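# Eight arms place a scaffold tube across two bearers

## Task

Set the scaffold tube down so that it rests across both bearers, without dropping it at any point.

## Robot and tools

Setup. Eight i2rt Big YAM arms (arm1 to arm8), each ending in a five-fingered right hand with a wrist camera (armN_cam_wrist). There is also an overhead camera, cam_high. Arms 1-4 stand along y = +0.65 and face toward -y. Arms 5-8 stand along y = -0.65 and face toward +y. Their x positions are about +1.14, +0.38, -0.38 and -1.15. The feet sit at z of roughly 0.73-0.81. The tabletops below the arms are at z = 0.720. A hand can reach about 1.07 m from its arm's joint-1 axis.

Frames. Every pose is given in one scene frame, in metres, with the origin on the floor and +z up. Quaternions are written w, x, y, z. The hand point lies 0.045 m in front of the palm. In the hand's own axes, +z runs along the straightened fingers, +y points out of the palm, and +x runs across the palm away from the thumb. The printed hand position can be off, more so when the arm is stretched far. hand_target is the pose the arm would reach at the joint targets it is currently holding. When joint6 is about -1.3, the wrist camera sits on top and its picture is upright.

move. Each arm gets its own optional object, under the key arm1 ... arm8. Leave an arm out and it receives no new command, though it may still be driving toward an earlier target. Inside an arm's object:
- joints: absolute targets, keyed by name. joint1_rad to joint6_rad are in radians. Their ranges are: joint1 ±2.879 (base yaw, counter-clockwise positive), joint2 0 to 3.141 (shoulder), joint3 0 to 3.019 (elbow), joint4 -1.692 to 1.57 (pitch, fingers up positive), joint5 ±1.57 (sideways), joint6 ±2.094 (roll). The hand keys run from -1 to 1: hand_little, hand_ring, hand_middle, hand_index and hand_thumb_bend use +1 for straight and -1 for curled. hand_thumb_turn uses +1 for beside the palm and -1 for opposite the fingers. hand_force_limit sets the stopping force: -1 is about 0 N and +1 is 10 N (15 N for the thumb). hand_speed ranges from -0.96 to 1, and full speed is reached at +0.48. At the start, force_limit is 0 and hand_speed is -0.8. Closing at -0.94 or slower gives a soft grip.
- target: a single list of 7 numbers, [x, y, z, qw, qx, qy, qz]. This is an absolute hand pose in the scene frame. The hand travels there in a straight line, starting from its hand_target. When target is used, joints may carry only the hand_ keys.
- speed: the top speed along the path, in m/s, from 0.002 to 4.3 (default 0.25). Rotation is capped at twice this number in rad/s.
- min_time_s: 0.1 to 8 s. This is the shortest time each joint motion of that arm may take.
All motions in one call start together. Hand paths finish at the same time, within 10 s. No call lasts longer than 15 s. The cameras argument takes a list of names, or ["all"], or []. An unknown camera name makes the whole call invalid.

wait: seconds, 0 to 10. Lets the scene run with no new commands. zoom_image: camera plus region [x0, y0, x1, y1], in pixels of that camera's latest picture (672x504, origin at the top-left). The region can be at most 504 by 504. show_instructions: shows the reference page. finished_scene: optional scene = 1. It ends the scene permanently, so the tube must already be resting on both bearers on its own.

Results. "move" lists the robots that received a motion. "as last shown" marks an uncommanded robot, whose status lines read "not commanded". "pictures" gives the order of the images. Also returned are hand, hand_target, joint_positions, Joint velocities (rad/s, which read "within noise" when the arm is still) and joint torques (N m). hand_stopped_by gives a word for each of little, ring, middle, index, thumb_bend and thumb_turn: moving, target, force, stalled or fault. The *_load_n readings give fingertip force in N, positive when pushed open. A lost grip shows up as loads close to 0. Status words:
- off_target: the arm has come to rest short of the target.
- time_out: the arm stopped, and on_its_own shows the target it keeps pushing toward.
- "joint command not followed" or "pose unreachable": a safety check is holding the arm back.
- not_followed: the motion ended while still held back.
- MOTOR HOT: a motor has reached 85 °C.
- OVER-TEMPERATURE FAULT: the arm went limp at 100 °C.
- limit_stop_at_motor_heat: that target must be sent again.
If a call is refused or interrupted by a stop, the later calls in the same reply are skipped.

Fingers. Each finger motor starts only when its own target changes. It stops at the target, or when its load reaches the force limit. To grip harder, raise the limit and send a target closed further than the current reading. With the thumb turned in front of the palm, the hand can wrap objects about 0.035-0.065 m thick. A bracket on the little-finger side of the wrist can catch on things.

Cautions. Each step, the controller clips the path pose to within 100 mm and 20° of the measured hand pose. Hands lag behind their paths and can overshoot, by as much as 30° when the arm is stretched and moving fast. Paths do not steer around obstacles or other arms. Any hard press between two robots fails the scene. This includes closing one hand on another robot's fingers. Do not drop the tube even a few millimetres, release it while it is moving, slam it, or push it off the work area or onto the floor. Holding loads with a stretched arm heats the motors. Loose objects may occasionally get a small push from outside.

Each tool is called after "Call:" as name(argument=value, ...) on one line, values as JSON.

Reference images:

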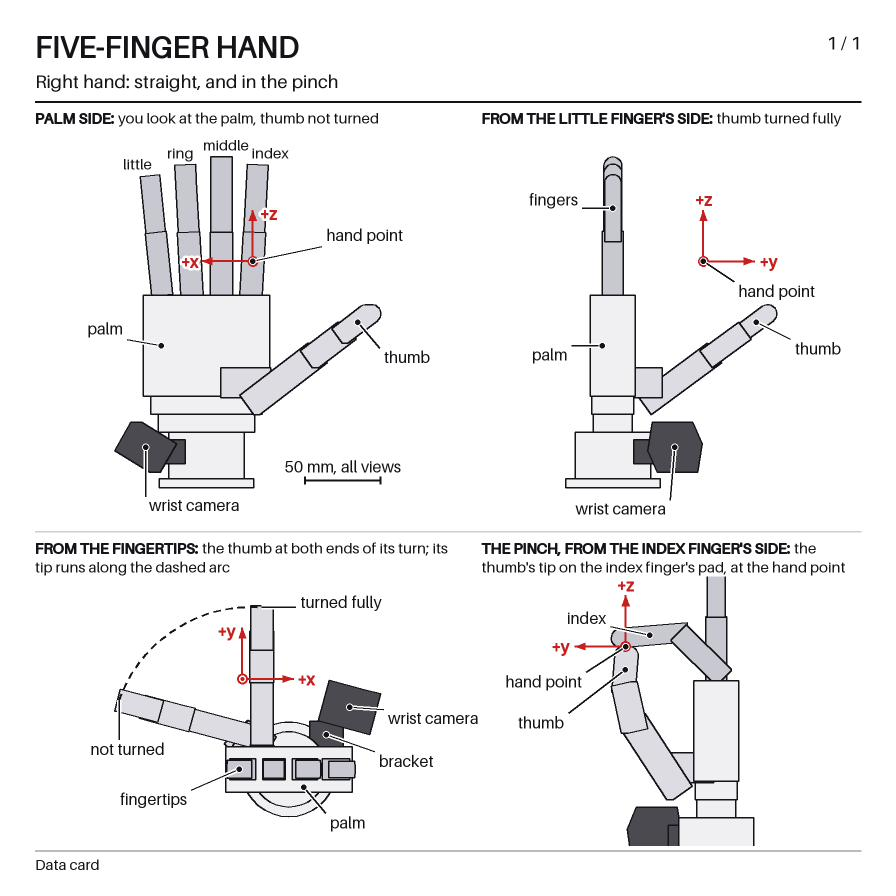

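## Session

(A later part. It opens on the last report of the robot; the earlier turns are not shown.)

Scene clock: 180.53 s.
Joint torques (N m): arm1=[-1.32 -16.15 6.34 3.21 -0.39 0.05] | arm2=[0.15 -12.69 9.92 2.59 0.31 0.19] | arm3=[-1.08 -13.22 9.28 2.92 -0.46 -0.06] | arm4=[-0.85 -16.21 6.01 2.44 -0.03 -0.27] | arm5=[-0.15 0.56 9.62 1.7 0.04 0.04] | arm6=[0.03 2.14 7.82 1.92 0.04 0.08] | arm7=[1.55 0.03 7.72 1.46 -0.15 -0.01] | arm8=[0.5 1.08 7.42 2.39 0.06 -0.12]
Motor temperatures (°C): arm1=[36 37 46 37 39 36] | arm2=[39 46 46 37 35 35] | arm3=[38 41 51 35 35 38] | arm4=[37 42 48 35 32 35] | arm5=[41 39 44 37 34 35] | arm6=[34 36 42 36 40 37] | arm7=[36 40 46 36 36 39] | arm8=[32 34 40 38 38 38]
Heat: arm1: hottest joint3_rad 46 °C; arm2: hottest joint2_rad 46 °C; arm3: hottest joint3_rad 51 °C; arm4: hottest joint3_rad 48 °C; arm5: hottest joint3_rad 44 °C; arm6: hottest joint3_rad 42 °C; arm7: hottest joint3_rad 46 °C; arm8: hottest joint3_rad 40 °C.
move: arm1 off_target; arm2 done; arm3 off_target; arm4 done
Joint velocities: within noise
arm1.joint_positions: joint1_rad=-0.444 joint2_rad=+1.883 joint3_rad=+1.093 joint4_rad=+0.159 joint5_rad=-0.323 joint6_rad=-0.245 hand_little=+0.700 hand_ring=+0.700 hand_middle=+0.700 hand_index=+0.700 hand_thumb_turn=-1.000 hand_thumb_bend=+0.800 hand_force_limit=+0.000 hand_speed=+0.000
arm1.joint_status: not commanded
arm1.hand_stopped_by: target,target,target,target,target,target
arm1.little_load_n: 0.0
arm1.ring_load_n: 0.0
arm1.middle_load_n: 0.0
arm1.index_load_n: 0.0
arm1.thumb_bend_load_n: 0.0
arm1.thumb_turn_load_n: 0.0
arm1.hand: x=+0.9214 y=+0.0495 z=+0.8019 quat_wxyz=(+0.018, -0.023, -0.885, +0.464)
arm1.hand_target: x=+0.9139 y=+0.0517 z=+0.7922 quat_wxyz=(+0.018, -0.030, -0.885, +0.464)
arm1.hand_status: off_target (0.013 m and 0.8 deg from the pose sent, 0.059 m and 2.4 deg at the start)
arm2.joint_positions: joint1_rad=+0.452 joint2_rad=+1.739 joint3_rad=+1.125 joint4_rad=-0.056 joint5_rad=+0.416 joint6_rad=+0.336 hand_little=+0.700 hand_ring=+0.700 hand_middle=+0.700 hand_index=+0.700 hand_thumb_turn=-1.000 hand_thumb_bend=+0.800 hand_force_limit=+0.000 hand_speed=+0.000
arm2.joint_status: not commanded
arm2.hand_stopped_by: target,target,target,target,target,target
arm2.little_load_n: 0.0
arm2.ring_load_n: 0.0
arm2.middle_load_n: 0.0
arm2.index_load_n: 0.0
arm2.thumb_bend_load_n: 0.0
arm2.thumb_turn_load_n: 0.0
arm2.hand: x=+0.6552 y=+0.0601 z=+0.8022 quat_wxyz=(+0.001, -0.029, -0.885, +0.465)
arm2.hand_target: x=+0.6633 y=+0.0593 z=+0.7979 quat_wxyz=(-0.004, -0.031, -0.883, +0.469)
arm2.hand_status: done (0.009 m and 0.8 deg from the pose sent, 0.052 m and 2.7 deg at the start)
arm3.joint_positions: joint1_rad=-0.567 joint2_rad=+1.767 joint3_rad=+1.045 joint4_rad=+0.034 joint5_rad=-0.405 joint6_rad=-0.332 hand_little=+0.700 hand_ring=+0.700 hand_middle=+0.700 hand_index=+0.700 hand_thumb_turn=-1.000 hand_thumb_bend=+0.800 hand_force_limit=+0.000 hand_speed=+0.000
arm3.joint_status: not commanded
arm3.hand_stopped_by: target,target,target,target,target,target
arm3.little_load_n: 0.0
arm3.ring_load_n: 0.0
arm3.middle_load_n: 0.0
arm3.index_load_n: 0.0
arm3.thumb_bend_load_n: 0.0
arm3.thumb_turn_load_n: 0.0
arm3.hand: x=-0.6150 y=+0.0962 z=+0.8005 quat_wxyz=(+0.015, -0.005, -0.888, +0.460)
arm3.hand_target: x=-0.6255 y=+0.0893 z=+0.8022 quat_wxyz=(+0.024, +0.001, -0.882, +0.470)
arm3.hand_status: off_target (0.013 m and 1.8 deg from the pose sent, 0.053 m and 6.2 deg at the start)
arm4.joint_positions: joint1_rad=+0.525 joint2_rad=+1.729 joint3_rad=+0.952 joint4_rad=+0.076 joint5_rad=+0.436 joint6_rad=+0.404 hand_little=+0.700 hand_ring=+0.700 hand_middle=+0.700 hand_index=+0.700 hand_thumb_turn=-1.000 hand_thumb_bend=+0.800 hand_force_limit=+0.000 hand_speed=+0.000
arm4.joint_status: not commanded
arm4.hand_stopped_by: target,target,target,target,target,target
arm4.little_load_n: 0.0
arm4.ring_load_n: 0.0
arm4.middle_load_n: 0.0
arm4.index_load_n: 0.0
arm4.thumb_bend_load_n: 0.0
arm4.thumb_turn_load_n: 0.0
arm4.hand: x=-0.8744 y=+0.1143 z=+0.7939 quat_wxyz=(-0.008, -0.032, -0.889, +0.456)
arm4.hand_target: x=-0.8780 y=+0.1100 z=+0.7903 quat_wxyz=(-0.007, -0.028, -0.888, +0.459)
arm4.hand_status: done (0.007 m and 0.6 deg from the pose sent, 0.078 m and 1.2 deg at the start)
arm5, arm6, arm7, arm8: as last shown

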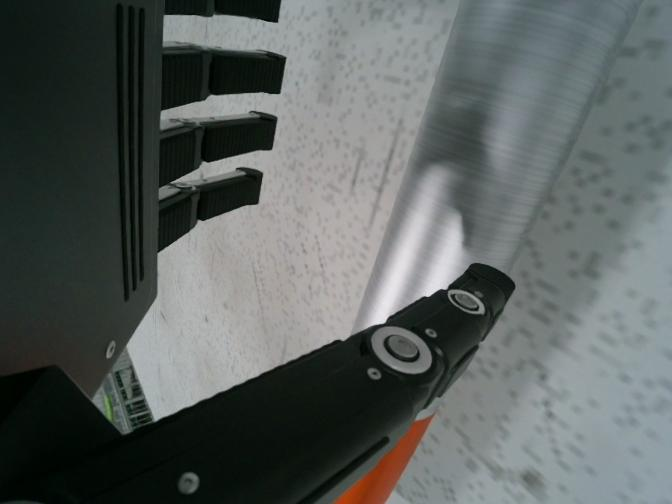

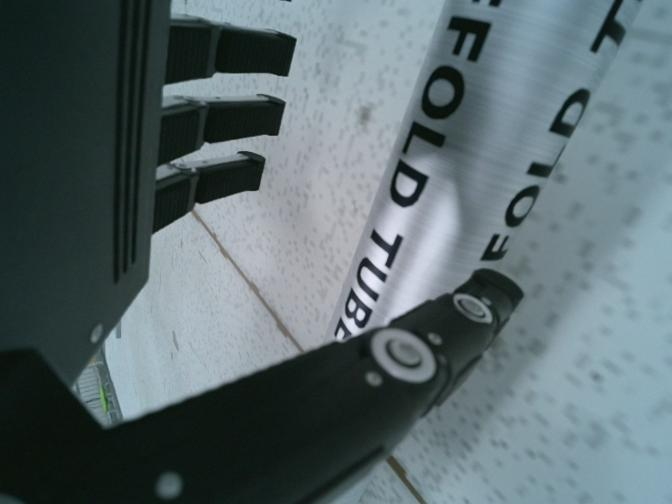

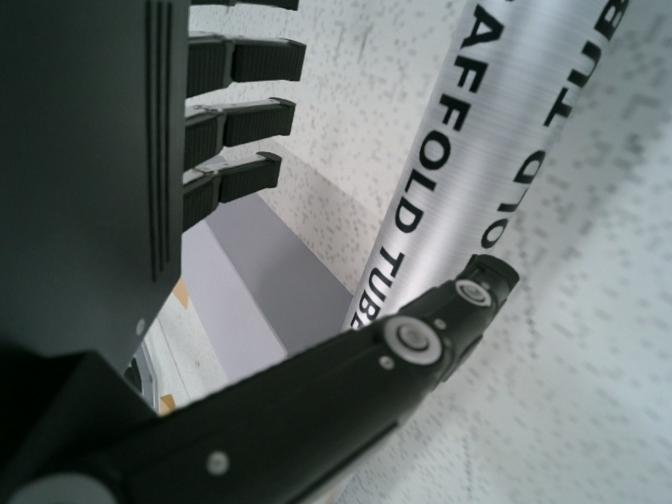

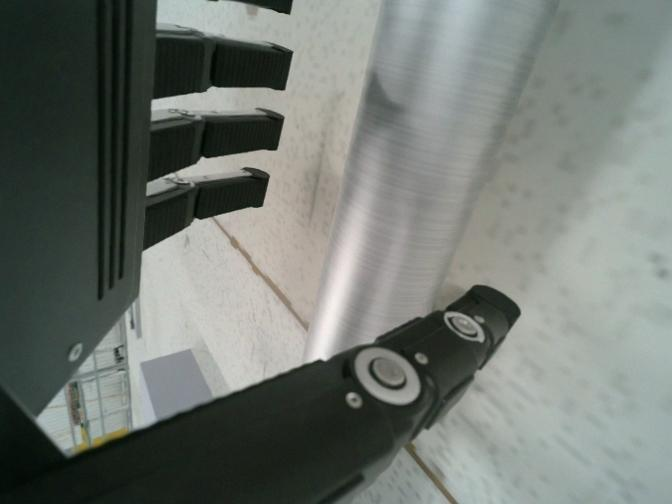

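Call:
zoom_image(camera="arm1_cam_wrist", region=[320, 100, 640, 340])

Call:
zoom_image(camera="arm4_cam_wrist", region=[280, 100, 600, 340])

Scaled by 1.575.

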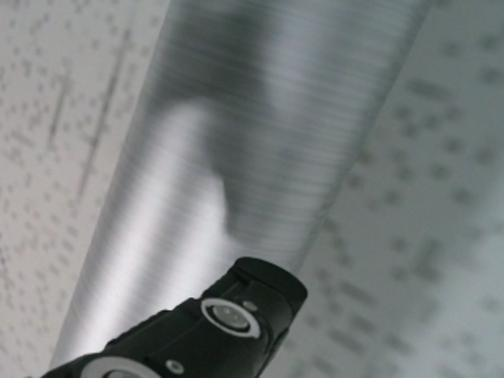

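Scaled by 1.575.

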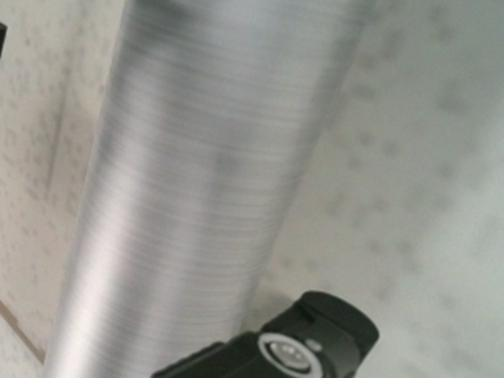

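Call:
zoom_image(camera="arm2_cam_wrist", region=[320, 100, 640, 340])

Call:
zoom_image(camera="arm3_cam_wrist", region=[320, 100, 640, 340])

Scaled by 1.575.

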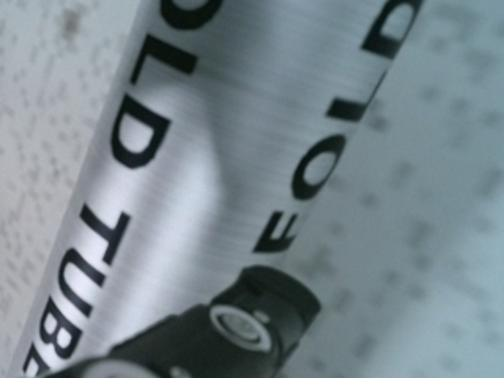

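Scaled by 1.575.

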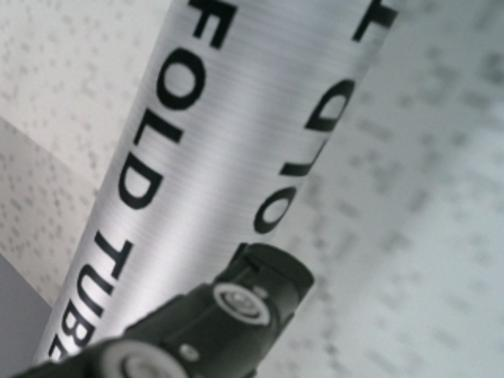

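Call:
move(arm1={"target": [0.922, 0.055, 0.756, -0.0072, 0.0096, 0.886, -0.4648], "speed": 0.08}, arm2={"target": [0.6635, 0.068, 0.776, -0.0071, 0.0253, 0.8829, -0.4698], "speed": 0.08}, arm3={"target": [-0.6257, 0.093, 0.766, -0.0238, -0.0004, 0.8833, -0.4702], "speed": 0.08}, arm4={"target": [-0.878, 0.098, 0.766, -0.0126, 0.0179, 0.889, -0.4602], "speed": 0.08}, cameras=["arm1_cam_wrist", "arm2_cam_wrist", "arm3_cam_wrist", "arm4_cam_wrist"])

Scene clock: 238.47 s.
Joint torques (N m): arm1=[-1.2 -16.15 5.96 3.22 -0.37 -0.13] | arm2=[0.09 -12.51 9.5 2.59 0.32 0.11] | arm3=[-0.67 -13.33 6.19 2.96 -0.43 0] | arm4=[-0.56 -17.32 7.68 2.56 0.58 -0.28] | arm5=[0.09 1.14 9.7 1.61 0.05 0.03] | arm6=[1.61 2.14 7.97 2.24 0.05 0.12] | arm7=[1.2 0.03 7.6 1.51 -0.15 0.02] | arm8=[0.67 0.97 7.64 2.29 0.02 -0.12]
Motor temperatures (°C): arm1=[36 40 42 37 39 36] | arm2=[39 46 46 37 35 35] | arm3=[38 42 48 35 35 38] | arm4=[37 41 46 34 32 35] | arm5=[41 39 44 37 33 35] | arm6=[34 36 43 36 40 36] | arm7=[35 40 46 36 36 39] | arm8=[32 33 40 38 38 38]
Heat: arm1: hottest joint3_rad 42 °C; arm2: hottest joint2_rad 46 °C; arm3: hottest joint3_rad 48 °C; arm4: hottest joint3_rad 46 °C; arm5: hottest joint3_rad 44 °C; arm6: hottest joint3_rad 43 °C; arm7: hottest joint3_rad 46 °C; arm8: hottest joint3_rad 40 °C.
move: arm1 off_target; arm2 done; arm3 off_target; arm4 off_target
Joint velocities: within noise
arm1.joint_positions: joint1_rad=-0.444 joint2_rad=+1.953 joint3_rad=+1.074 joint4_rad=+0.236 joint5_rad=-0.359 joint6_rad=-0.245 hand_little=+0.700 hand_ring=+0.700 hand_middle=+0.700 hand_index=+0.700 hand_thumb_turn=-1.000 hand_thumb_bend=+0.800 hand_force_limit=+0.000 hand_speed=+0.000
arm1.joint_status: not commanded
arm1.hand_stopped_by: target,target,target,target,target,target
arm1.little_load_n: -0.5
arm1.ring_load_n: 0.0
arm1.middle_load_n: -0.5
arm1.index_load_n: 0.0
arm1.thumb_bend_load_n: 0.0
arm1.thumb_turn_load_n: 0.0
arm1.hand: x=+0.9301 y=+0.0532 z=+0.7652 quat_wxyz=(+0.001, -0.016, -0.886, +0.463)
arm1.hand_target: x=+0.9228 y=+0.0551 z=+0.7564 quat_wxyz=(+0.005, -0.014, -0.885, +0.464)
arm1.hand_status: off_target (0.012 m and 1.1 deg from the pose sent, 0.046 m and 2.0 deg at the start)
arm2.joint_positions: joint1_rad=+0.468 joint2_rad=+1.760 joint3_rad=+1.089 joint4_rad=-0.005 joint5_rad=+0.442 joint6_rad=+0.336 hand_little=+0.700 hand_ring=+0.700 hand_middle=+0.700 hand_index=+0.700 hand_thumb_turn=-1.000 hand_thumb_bend=+0.800 hand_force_limit=+0.000 hand_speed=+0.000
arm2.joint_status: not commanded
arm2.hand_stopped_by: target,target,target,target,target,target
arm2.little_load_n: 0.0
arm2.ring_load_n: 0.0
arm2.middle_load_n: 0.0
arm2.index_load_n: 0.0
arm2.thumb_bend_load_n: 0.0
arm2.thumb_turn_load_n: 0.0
arm2.hand: x=+0.6565 y=+0.0684 z=+0.7811 quat_wxyz=(+0.010, -0.027, -0.884, +0.466)
arm2.hand_target: x=+0.6633 y=+0.0681 z=+0.7761 quat_wxyz=(+0.007, -0.025, -0.883, +0.469)
arm2.hand_status: done (0.009 m and 0.6 deg from the pose sent, 0.029 m and 1.0 deg at the start)
arm3.joint_positions: joint1_rad=-0.571 joint2_rad=+1.828 joint3_rad=+1.045 joint4_rad=+0.128 joint5_rad=-0.408 joint6_rad=-0.334 hand_little=+0.700 hand_ring=+0.700 hand_middle=+0.700 hand_index=+0.700 hand_thumb_turn=-1.000 hand_thumb_bend=+0.800 hand_force_limit=+0.000 hand_speed=+0.000
arm3.joint_status: not commanded
arm3.hand_stopped_by: target,target,target,target,target,target
arm3.little_load_n: 0.0
arm3.ring_load_n: 0.0
arm3.middle_load_n: 0.0
arm3.index_load_n: -0.5
arm3.thumb_bend_load_n: 0.0
arm3.thumb_turn_load_n: 0.0
arm3.hand: x=-0.6232 y=+0.0863 z=+0.7792 quat_wxyz=(+0.022, -0.002, -0.881, +0.473)
arm3.hand_target: x=-0.6253 y=+0.0931 z=+0.7662 quat_wxyz=(+0.023, +0.000, -0.883, +0.470)
arm3.hand_status: off_target (0.015 m and 0.5 deg from the pose sent, 0.036 m and 1.8 deg at the start)
arm4.joint_positions: joint1_rad=+0.525 joint2_rad=+1.804 joint3_rad=+0.952 joint4_rad=+0.112 joint5_rad=+0.447 joint6_rad=+0.384 hand_little=+0.700 hand_ring=+0.700 hand_middle=+0.700 hand_index=+0.700 hand_thumb_turn=-1.000 hand_thumb_bend=+0.800 hand_force_limit=+0.000 hand_speed=+0.000
arm4.joint_status: not commanded
arm4.hand_stopped_by: target,target,target,target,target,target
arm4.little_load_n: 0.0
arm4.ring_load_n: 0.0
arm4.middle_load_n: 0.0
arm4.index_load_n: 0.0
arm4.thumb_bend_load_n: 0.0
arm4.thumb_turn_load_n: 0.0
arm4.hand: x=-0.8790 y=+0.1159 z=+0.7566 quat_wxyz=(+0.011, -0.021, -0.896, +0.443)
arm4.hand_target: x=-0.8777 y=+0.0985 z=+0.7667 quat_wxyz=(+0.010, -0.022, -0.888, +0.459)
arm4.hand_status: off_target (0.020 m and 2.2 deg from the pose sent, 0.033 m and 2.8 deg at the start)
arm5, arm6, arm7, arm8: as last shown
arm5.middle_load_n: -0.5
arm5.thumb_bend_load_n: 0.5

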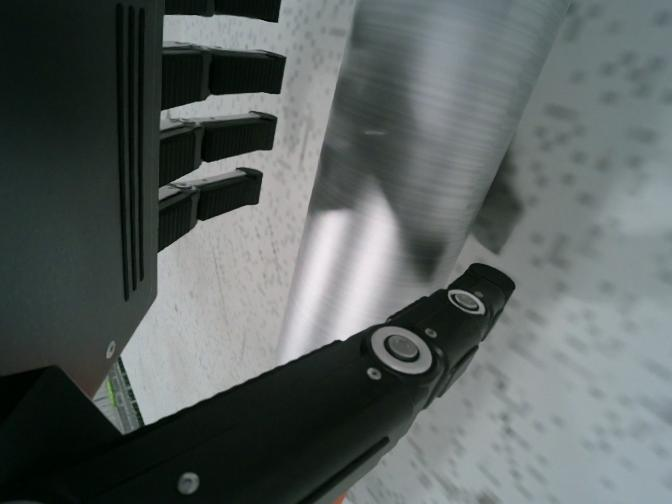

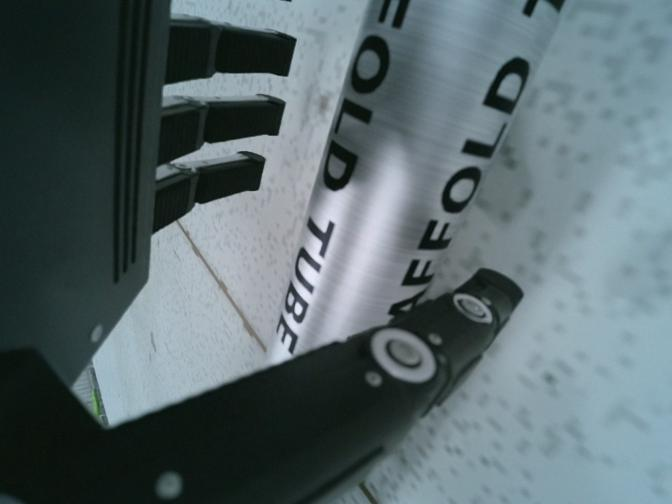

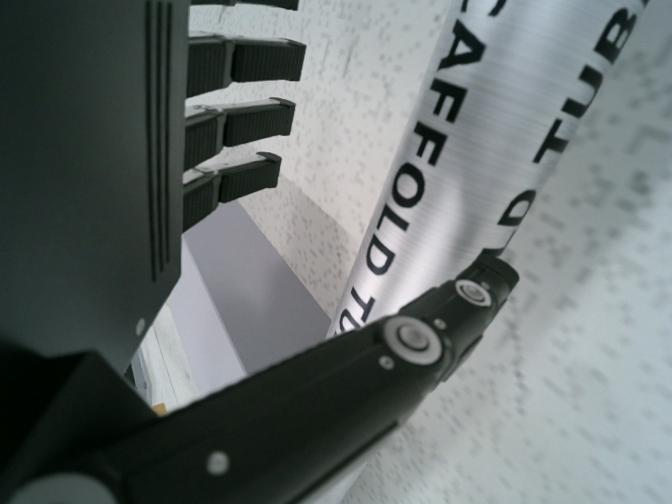

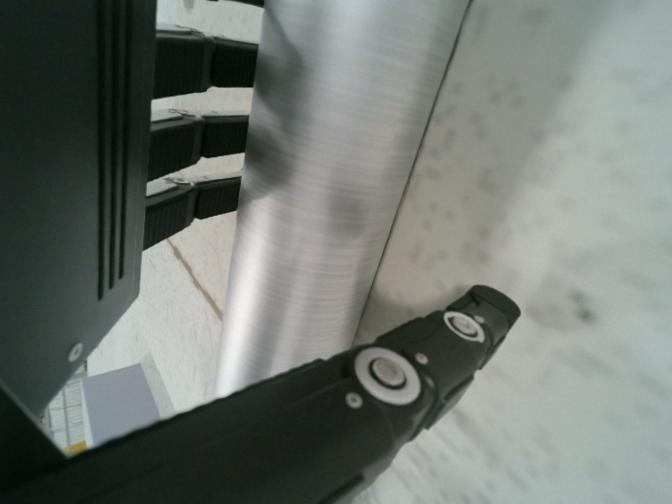

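Call:
zoom_image(camera="arm1_cam_wrist", region=[260, 60, 580, 300])

Call:
zoom_image(camera="arm2_cam_wrist", region=[260, 60, 580, 300])

Call:
zoom_image(camera="arm3_cam_wrist", region=[300, 60, 620, 300])

Call:
zoom_image(camera="arm4_cam_wrist", region=[200, 60, 520, 300])

Scaled by 1.575.

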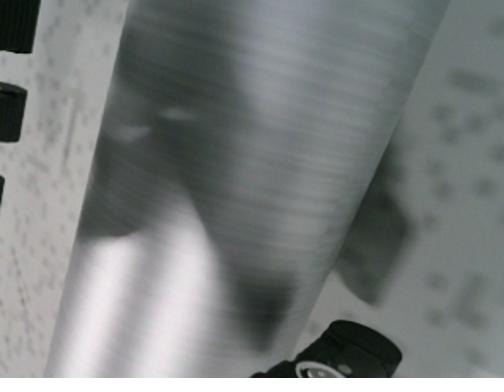

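Scaled by 1.575.

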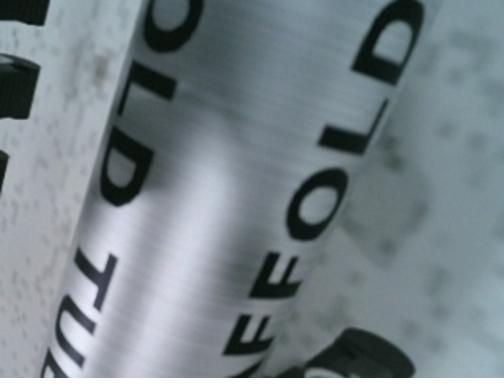

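Scaled by 1.575.

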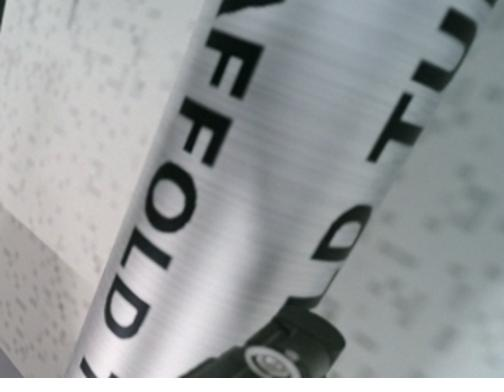

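Scaled by 1.575.

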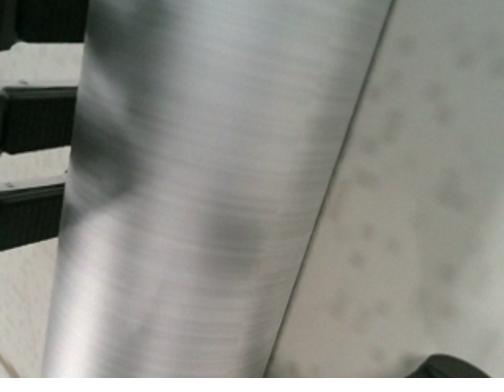

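Call:
move(arm1={"target": [0.922, 0.059, 0.745, -0.0072, 0.0096, 0.886, -0.4648], "speed": 0.06}, arm2={"target": [0.6635, 0.063, 0.760, -0.0071, 0.0253, 0.8829, -0.4698], "speed": 0.06}, arm3={"target": [-0.6157, 0.102, 0.737, -0.0238, -0.0004, 0.8833, -0.4702], "speed": 0.06}, arm4={"target": [-0.878, 0.082, 0.768, -0.0126, 0.0179, 0.889, -0.4602], "speed": 0.06}, cameras=["arm1_cam_wrist", "arm2_cam_wrist", "arm3_cam_wrist", "arm4_cam_wrist"])

Call:
zoom_image(camera="arm1_cam_wrist", region=[200, 60, 520, 300])

Call:
zoom_image(camera="arm2_cam_wrist", region=[200, 60, 520, 300])

Call:
zoom_image(camera="arm3_cam_wrist", region=[200, 60, 520, 300])

Call:
zoom_image(camera="arm4_cam_wrist", region=[200, 60, 520, 300])

Scene clock: 266.03 s.
Joint torques (N m): arm1=[-1.32 -16.03 5.55 3.19 -0.42 -0.12] | arm2=[-0.26 -12.75 9.35 2.59 0.18 0.07] | arm3=[0.03 -13.45 5.86 2.99 -0.17 0.02] | arm4=[-0.44 -16.73 8.32 1.83 0.01 -0.27] | arm5=[-0.09 1.26 9.72 1.57 0.08 0.05] | arm6=[1.08 3.02 8.12 2 0.01 0.11] | arm7=[1.55 -0.15 7.6 1.47 -0.18 0.02] | arm8=[0.79 0.79 7.51 2.41 0.05 -0.12]
Motor temperatures (°C): arm1=[35 40 42 37 39 36] | arm2=[39 46 44 37 35 35] | arm3=[37 42 45 35 35 38] | arm4=[37 41 46 34 32 35] | arm5=[41 39 44 37 33 35] | arm6=[34 36 43 36 39 36] | arm7=[35 40 46 36 36 39] | arm8=[32 33 40 37 38 37]
Heat: arm1: hottest joint3_rad 42 °C; arm2: hottest joint2_rad 46 °C; arm3: hottest joint3_rad 45 °C; arm4: hottest joint3_rad 46 °C; arm5: hottest joint3_rad 44 °C; arm6: hottest joint3_rad 43 °C; arm7: hottest joint3_rad 46 °C; arm8: hottest joint3_rad 40 °C.
move: arm1 off_target; arm2 done; arm3 off_target; arm4 off_target
Joint velocities: within noise
arm1.joint_positions: joint1_rad=-0.445 joint2_rad=+1.967 joint3_rad=+1.065 joint4_rad=+0.265 joint5_rad=-0.362 joint6_rad=-0.256 hand_little=+0.700 hand_ring=+0.700 hand_middle=+0.700 hand_index=+0.700 hand_thumb_turn=-1.000 hand_thumb_bend=+0.800 hand_force_limit=+0.000 hand_speed=+0.000
arm1.joint_status: not commanded
arm1.hand_stopped_by: target,target,target,target,target,target
arm1.little_load_n: 0.0
arm1.ring_load_n: 0.0
arm1.middle_load_n: 0.0
arm1.index_load_n: 0.0
arm1.thumb_bend_load_n: 0.0
arm1.thumb_turn_load_n: 0.0
arm1.hand: x=+0.9299 y=+0.0546 z=+0.7578 quat_wxyz=(+0.003, -0.011, -0.885, +0.466)
arm1.hand_target: x=+0.9224 y=+0.0594 z=+0.7453 quat_wxyz=(+0.007, -0.010, -0.886, +0.464)
arm1.hand_status: off_target (0.016 m and 0.5 deg from the pose sent, 0.023 m and 1.1 deg at the start)
arm2.joint_positions: joint1_rad=+0.468 joint2_rad=+1.796 joint3_rad=+1.089 joint4_rad=+0.033 joint5_rad=+0.442 joint6_rad=+0.336 hand_little=+0.700 hand_ring=+0.700 hand_middle=+0.700 hand_index=+0.700 hand_thumb_turn=-1.000 hand_thumb_bend=+0.800 hand_force_limit=+0.000 hand_speed=+0.000
arm2.joint_status: not commanded
arm2.hand_stopped_by: target,target,target,target,target,target
arm2.little_load_n: 0.0
arm2.ring_load_n: 0.0
arm2.middle_load_n: 0.0
arm2.index_load_n: 0.0
arm2.thumb_bend_load_n: 0.0
arm2.thumb_turn_load_n: 0.0
arm2.hand: x=+0.6587 y=+0.0644 z=+0.7658 quat_wxyz=(+0.010, -0.027, -0.884, +0.467)
arm2.hand_target: x=+0.6635 y=+0.0631 z=+0.7601 quat_wxyz=(+0.007, -0.025, -0.882, +0.470)
arm2.hand_status: done (0.008 m and 0.5 deg from the pose sent, 0.023 m and 0.6 deg at the start)
arm3.joint_positions: joint1_rad=-0.571 joint2_rad=+1.865 joint3_rad=+0.988 joint4_rad=+0.220 joint5_rad=-0.408 joint6_rad=-0.334 hand_little=+0.700 hand_ring=+0.700 hand_middle=+0.700 hand_index=+0.700 hand_thumb_turn=-1.000 hand_thumb_bend=+0.800 hand_force_limit=+0.000 hand_speed=+0.000
arm3.joint_status: not commanded
arm3.hand_stopped_by: target,target,target,target,target,target
arm3.little_load_n: 0.0
arm3.ring_load_n: 0.0
arm3.middle_load_n: 0.0
arm3.index_load_n: 0.0
arm3.thumb_bend_load_n: 0.0
arm3.thumb_turn_load_n: 0.0
arm3.hand: x=-0.6161 y=+0.0980 z=+0.7484 quat_wxyz=(+0.022, -0.002, -0.881, +0.472)
arm3.hand_target: x=-0.6156 y=+0.1021 z=+0.7373 quat_wxyz=(+0.024, +0.000, -0.883, +0.470)
arm3.hand_status: off_target (0.012 m and 0.5 deg from the pose sent, 0.046 m and 0.5 deg at the start)
arm4.joint_positions: joint1_rad=+0.509 joint2_rad=+1.821 joint3_rad=+0.988 joint4_rad=+0.112 joint5_rad=+0.447 joint6_rad=+0.364 hand_little=+0.700 hand_ring=+0.700 hand_middle=+0.700 hand_index=+0.700 hand_thumb_turn=-1.000 hand_thumb_bend=+0.800 hand_force_limit=+0.000 hand_speed=+0.000
arm4.joint_status: not commanded
arm4.hand_stopped_by: target,target,target,target,target,target
arm4.little_load_n: 0.0
arm4.ring_load_n: 0.0
arm4.middle_load_n: 0.0
arm4.index_load_n: -0.5
arm4.thumb_bend_load_n: 0.0
arm4.thumb_turn_load_n: 0.0
arm4.hand: x=-0.8811 y=+0.0987 z=+0.7617 quat_wxyz=(+0.014, -0.021, -0.893, +0.450)
arm4.hand_target: x=-0.8783 y=+0.0826 z=+0.7681 quat_wxyz=(+0.012, -0.018, -0.888, +0.460)
arm4.hand_status: off_target (0.018 m and 1.3 deg from the pose sent, 0.036 m and 2.2 deg at the start)
arm5, arm6, arm7, arm8: as last shown
arm5.middle_load_n: 0.0
arm5.thumb_bend_load_n: 0.0

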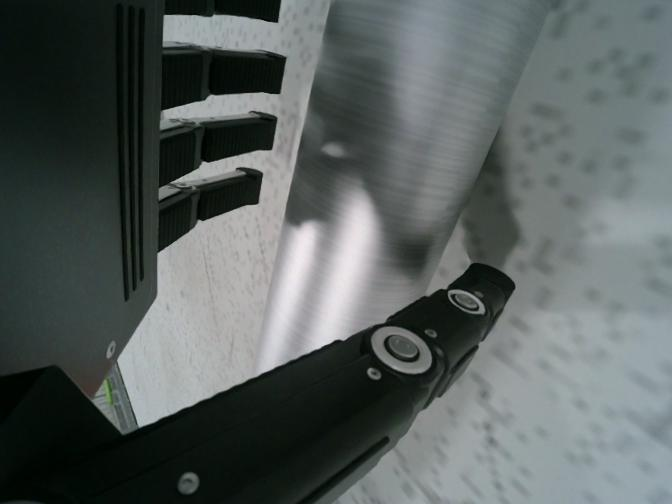

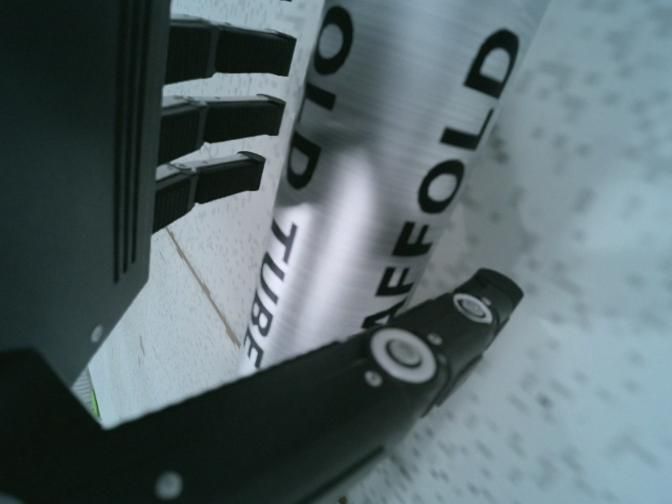

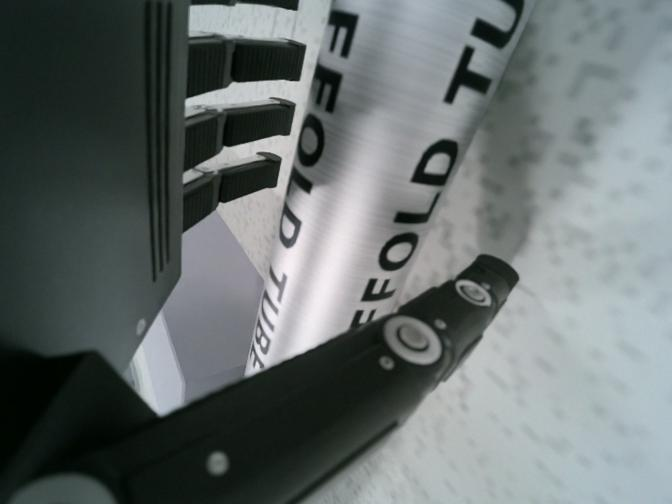

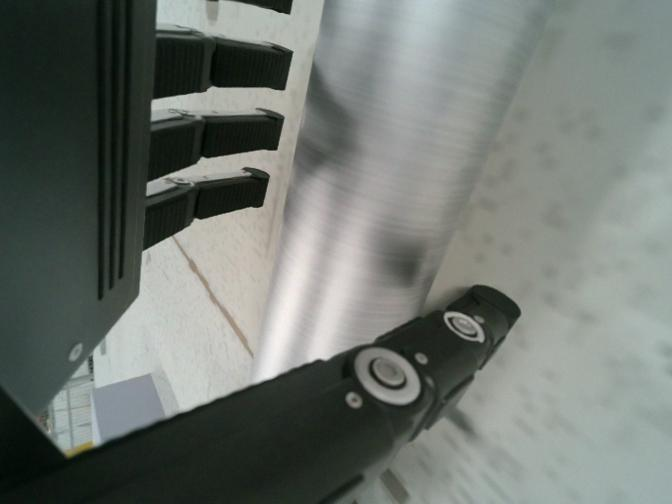

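Scaled by 1.575.

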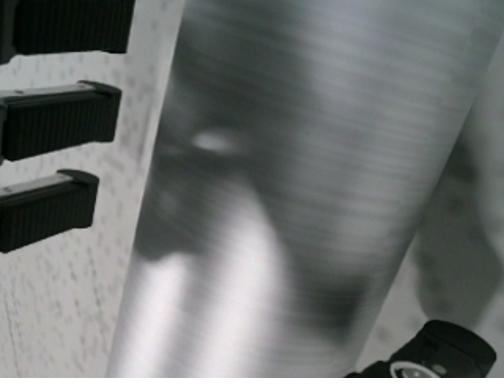

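Scaled by 1.575.

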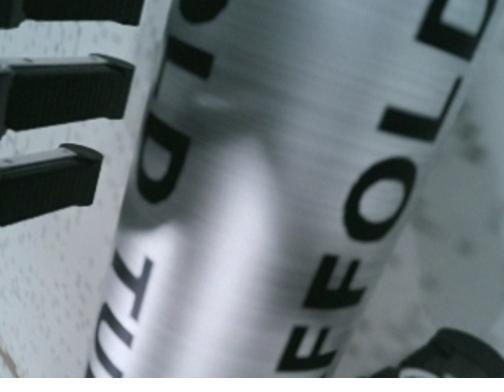

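Scaled by 1.575.

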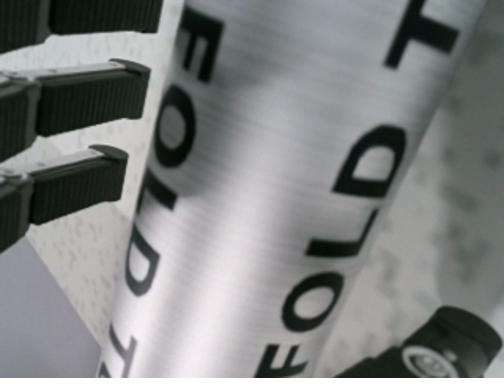

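Scaled by 1.575.

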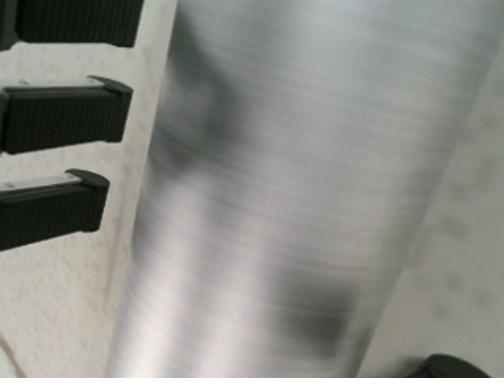

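Call:
move(arm1={"target": [0.922, 0.062, 0.735, -0.0072, 0.0096, 0.886, -0.4648], "speed": 0.05, "joints": {"hand_force_limit": -0.8, "hand_speed": -0.8}}, arm2={"target": [0.6635, 0.064, 0.754, -0.0071, 0.0253, 0.8829, -0.4698], "speed": 0.05, "joints": {"hand_force_limit": -0.8, "hand_speed": -0.8}}, arm3={"target": [-0.6157, 0.097, 0.727, -0.0238, -0.0004, 0.8833, -0.4702], "speed": 0.05, "joints": {"hand_force_limit": -0.8, "hand_speed": -0.8}}, arm4={"target": [-0.878, 0.085, 0.758, -0.0126, 0.0179, 0.889, -0.4602], "speed": 0.05, "joints": {"hand_force_limit": -0.8, "hand_speed": -0.8}}, cameras=["arm1_cam_wrist", "arm2_cam_wrist", "arm3_cam_wrist", "arm4_cam_wrist", "arm6_cam_wrist", "arm7_cam_wrist"])

Scene clock: 286.30 s.
Joint torques (N m): arm1=[-1.49 -15.97 5.34 3.26 -0.38 -0.13] | arm2=[-0.15 -12.63 9.05 2.62 0.2 0.08] | arm3=[0.79 -12.75 6.68 2.92 -0.03 0.06] | arm4=[-0.56 -16.73 7.23 2.51 0.11 -0.32] | arm5=[-0.26 0.91 9.65 1.54 0.06 0.03] | arm6=[0.79 2.08 7.87 2.04 0 0.09] | arm7=[1.55 0.03 7.54 1.55 -0.18 0.04] | arm8=[0.97 1.55 7.56 2.47 0.07 -0.11]
Motor temperatures (°C): arm1=[35 40 41 36 39 36] | arm2=[39 46 43 37 35 35] | arm3=[37 42 43 35 35 38] | arm4=[37 42 48 34 32 35] | arm5=[41 39 44 37 33 35] | arm6=[34 36 43 36 39 36] | arm7=[35 40 46 36 36 38] | arm8=[32 33 40 37 38 37]
Heat: arm1: hottest joint3_rad 41 °C; arm2: hottest joint2_rad 46 °C; arm3: hottest joint3_rad 43 °C; arm4: hottest joint3_rad 48 °C; arm5: hottest joint3_rad 44 °C; arm6: hottest joint3_rad 43 °C; arm7: hottest joint3_rad 46 °C; arm8: hottest joint3_rad 40 °C.
move: arm1 off_target; arm2 done; arm3 off_target; arm4 off_target
Joint velocities: within noise
arm1.joint_positions: joint1_rad=-0.448 joint2_rad=+1.984 joint3_rad=+1.056 joint4_rad=+0.291 joint5_rad=-0.363 joint6_rad=-0.257 hand_little=+0.700 hand_ring=+0.700 hand_middle=+0.700 hand_index=+0.700 hand_thumb_turn=-1.000 hand_thumb_bend=+0.800 hand_force_limit=-0.800 hand_speed=-0.800
arm1.joint_status: all done
arm1.hand_stopped_by: target,target,target,target,target,target
arm1.little_load_n: 0.0
arm1.ring_load_n: 0.0
arm1.middle_load_n: 0.0
arm1.index_load_n: 0.0
arm1.thumb_bend_load_n: 0.0
arm1.thumb_turn_load_n: 0.0
arm1.hand: x=+0.9295 y=+0.0573 z=+0.7481 quat_wxyz=(+0.004, -0.011, -0.885, +0.466)
arm1.hand_target: x=+0.9221 y=+0.0624 z=+0.7353 quat_wxyz=(+0.007, -0.010, -0.886, +0.464)
arm1.hand_status: off_target (0.016 m and 0.5 deg from the pose sent, 0.025 m and 0.5 deg at the start)
arm2.joint_positions: joint1_rad=+0.468 joint2_rad=+1.804 joint3_rad=+1.085 joint4_rad=+0.049 joint5_rad=+0.442 joint6_rad=+0.336 hand_little=+0.700 hand_ring=+0.700 hand_middle=+0.700 hand_index=+0.700 hand_thumb_turn=-1.000 hand_thumb_bend=+0.800 hand_force_limit=-0.800 hand_speed=-0.800
arm2.joint_status: all done
arm2.hand_stopped_by: target,target,target,target,target,target
arm2.little_load_n: 0.0
arm2.ring_load_n: 0.0
arm2.middle_load_n: 0.0
arm2.index_load_n: 0.0
arm2.thumb_bend_load_n: 0.0
arm2.thumb_turn_load_n: 0.0
arm2.hand: x=+0.6589 y=+0.0641 z=+0.7617 quat_wxyz=(+0.009, -0.028, -0.883, +0.468)
arm2.hand_target: x=+0.6634 y=+0.0641 z=+0.7543 quat_wxyz=(+0.007, -0.025, -0.882, +0.470)
arm2.hand_status: done (0.009 m and 0.4 deg from the pose sent, 0.013 m and 0.5 deg at the start)
arm3.joint_positions: joint1_rad=-0.571 joint2_rad=+1.884 joint3_rad=+0.988 joint4_rad=+0.243 joint5_rad=-0.407 joint6_rad=-0.334 hand_little=+0.700 hand_ring=+0.700 hand_middle=+0.700 hand_index=+0.700 hand_thumb_turn=-1.000 hand_thumb_bend=+0.800 hand_force_limit=-0.800 hand_speed=-0.800
arm3.joint_status: all done
arm3.hand_stopped_by: target,target,target,target,target,target
arm3.little_load_n: 0.0
arm3.ring_load_n: 0.0
arm3.middle_load_n: 0.0
arm3.index_load_n: 0.0
arm3.thumb_bend_load_n: 0.5
arm3.thumb_turn_load_n: 0.5
arm3.hand: x=-0.6173 y=+0.0966 z=+0.7409 quat_wxyz=(+0.023, -0.002, -0.881, +0.473)
arm3.hand_target: x=-0.6156 y=+0.0973 z=+0.7273 quat_wxyz=(+0.024, +0.000, -0.882, +0.470)
arm3.hand_status: off_target (0.014 m and 0.5 deg from the pose sent, 0.021 m and 0.5 deg at the start)
arm4.joint_positions: joint1_rad=+0.509 joint2_rad=+1.837 joint3_rad=+0.988 joint4_rad=+0.124 joint5_rad=+0.447 joint6_rad=+0.364 hand_little=+0.700 hand_ring=+0.700 hand_middle=+0.700 hand_index=+0.700 hand_thumb_turn=-1.000 hand_thumb_bend=+0.800 hand_force_limit=-0.800 hand_speed=-0.800
arm4.joint_status: all done
arm4.hand_stopped_by: target,target,target,target,target,target
arm4.little_load_n: 0.0
arm4.ring_load_n: 0.0
arm4.middle_load_n: 0.0
arm4.index_load_n: 0.0
arm4.thumb_bend_load_n: 0.0
arm4.thumb_turn_load_n: 0.0
arm4.hand: x=-0.8811 y=+0.0985 z=+0.7541 quat_wxyz=(+0.015, -0.020, -0.893, +0.449)
arm4.hand_target: x=-0.8782 y=+0.0854 z=+0.7583 quat_wxyz=(+0.013, -0.018, -0.888, +0.460)
arm4.hand_status: off_target (0.014 m and 1.5 deg from the pose sent, 0.015 m and 1.3 deg at the start)
arm5, arm6, arm7, arm8: as last shown
arm5.little_load_n: -0.5
arm7.thumb_turn_load_n: -0.5

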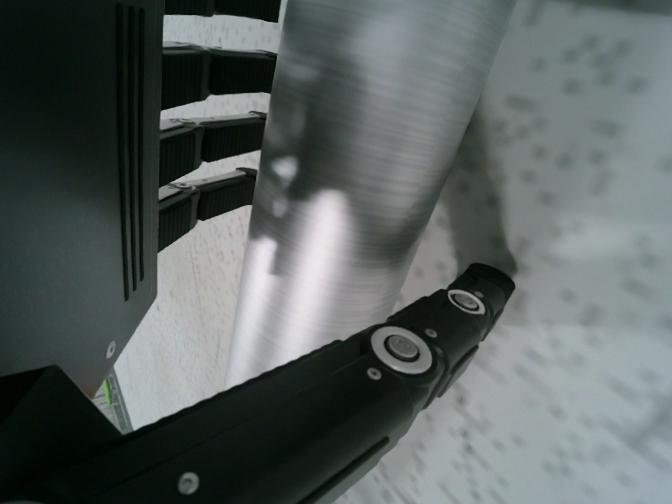

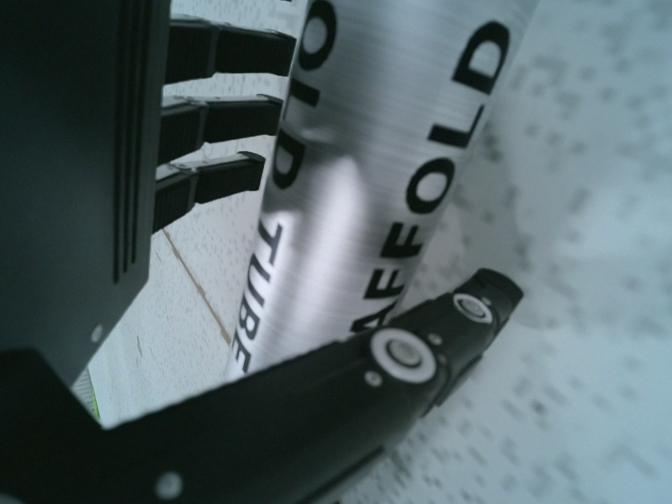

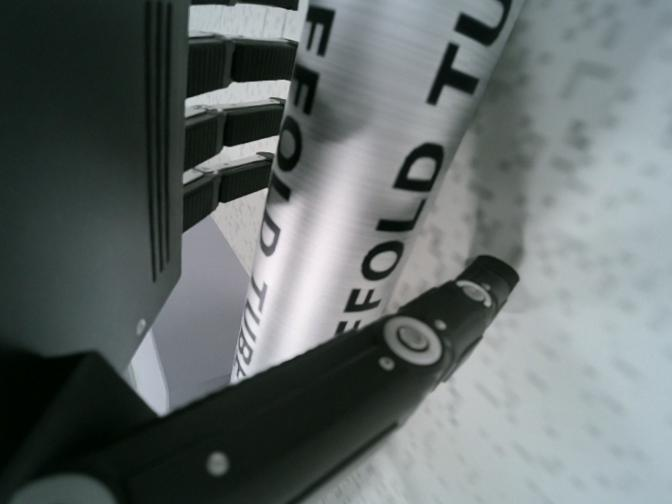

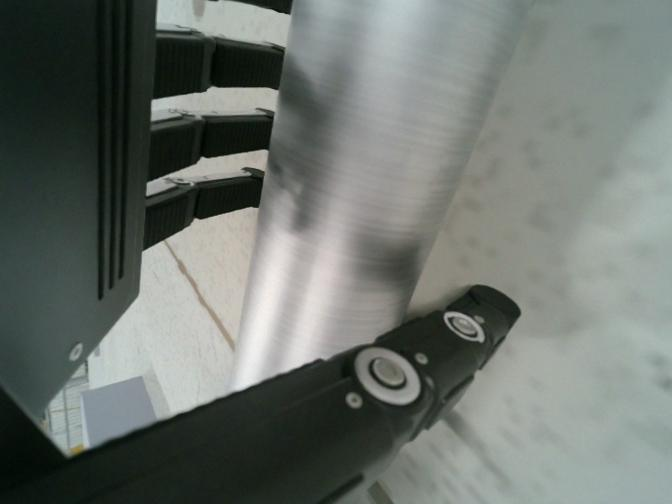

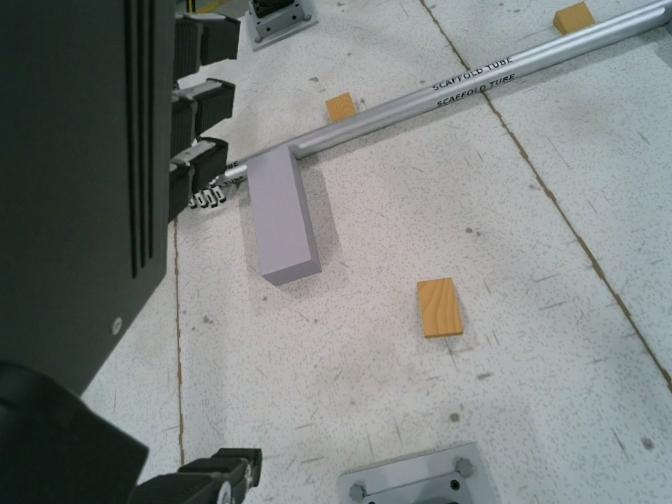

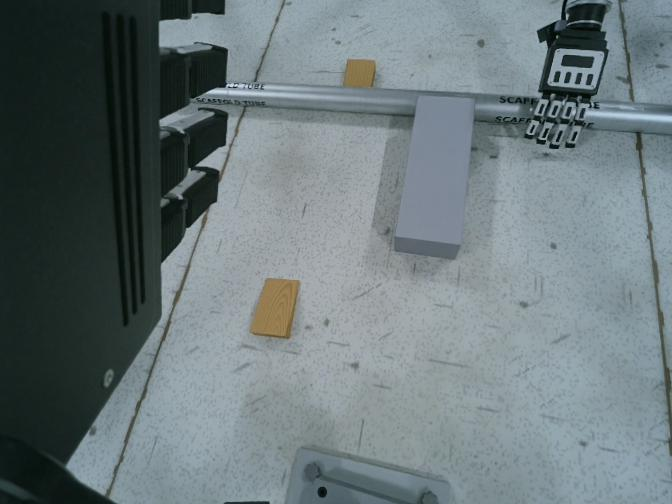

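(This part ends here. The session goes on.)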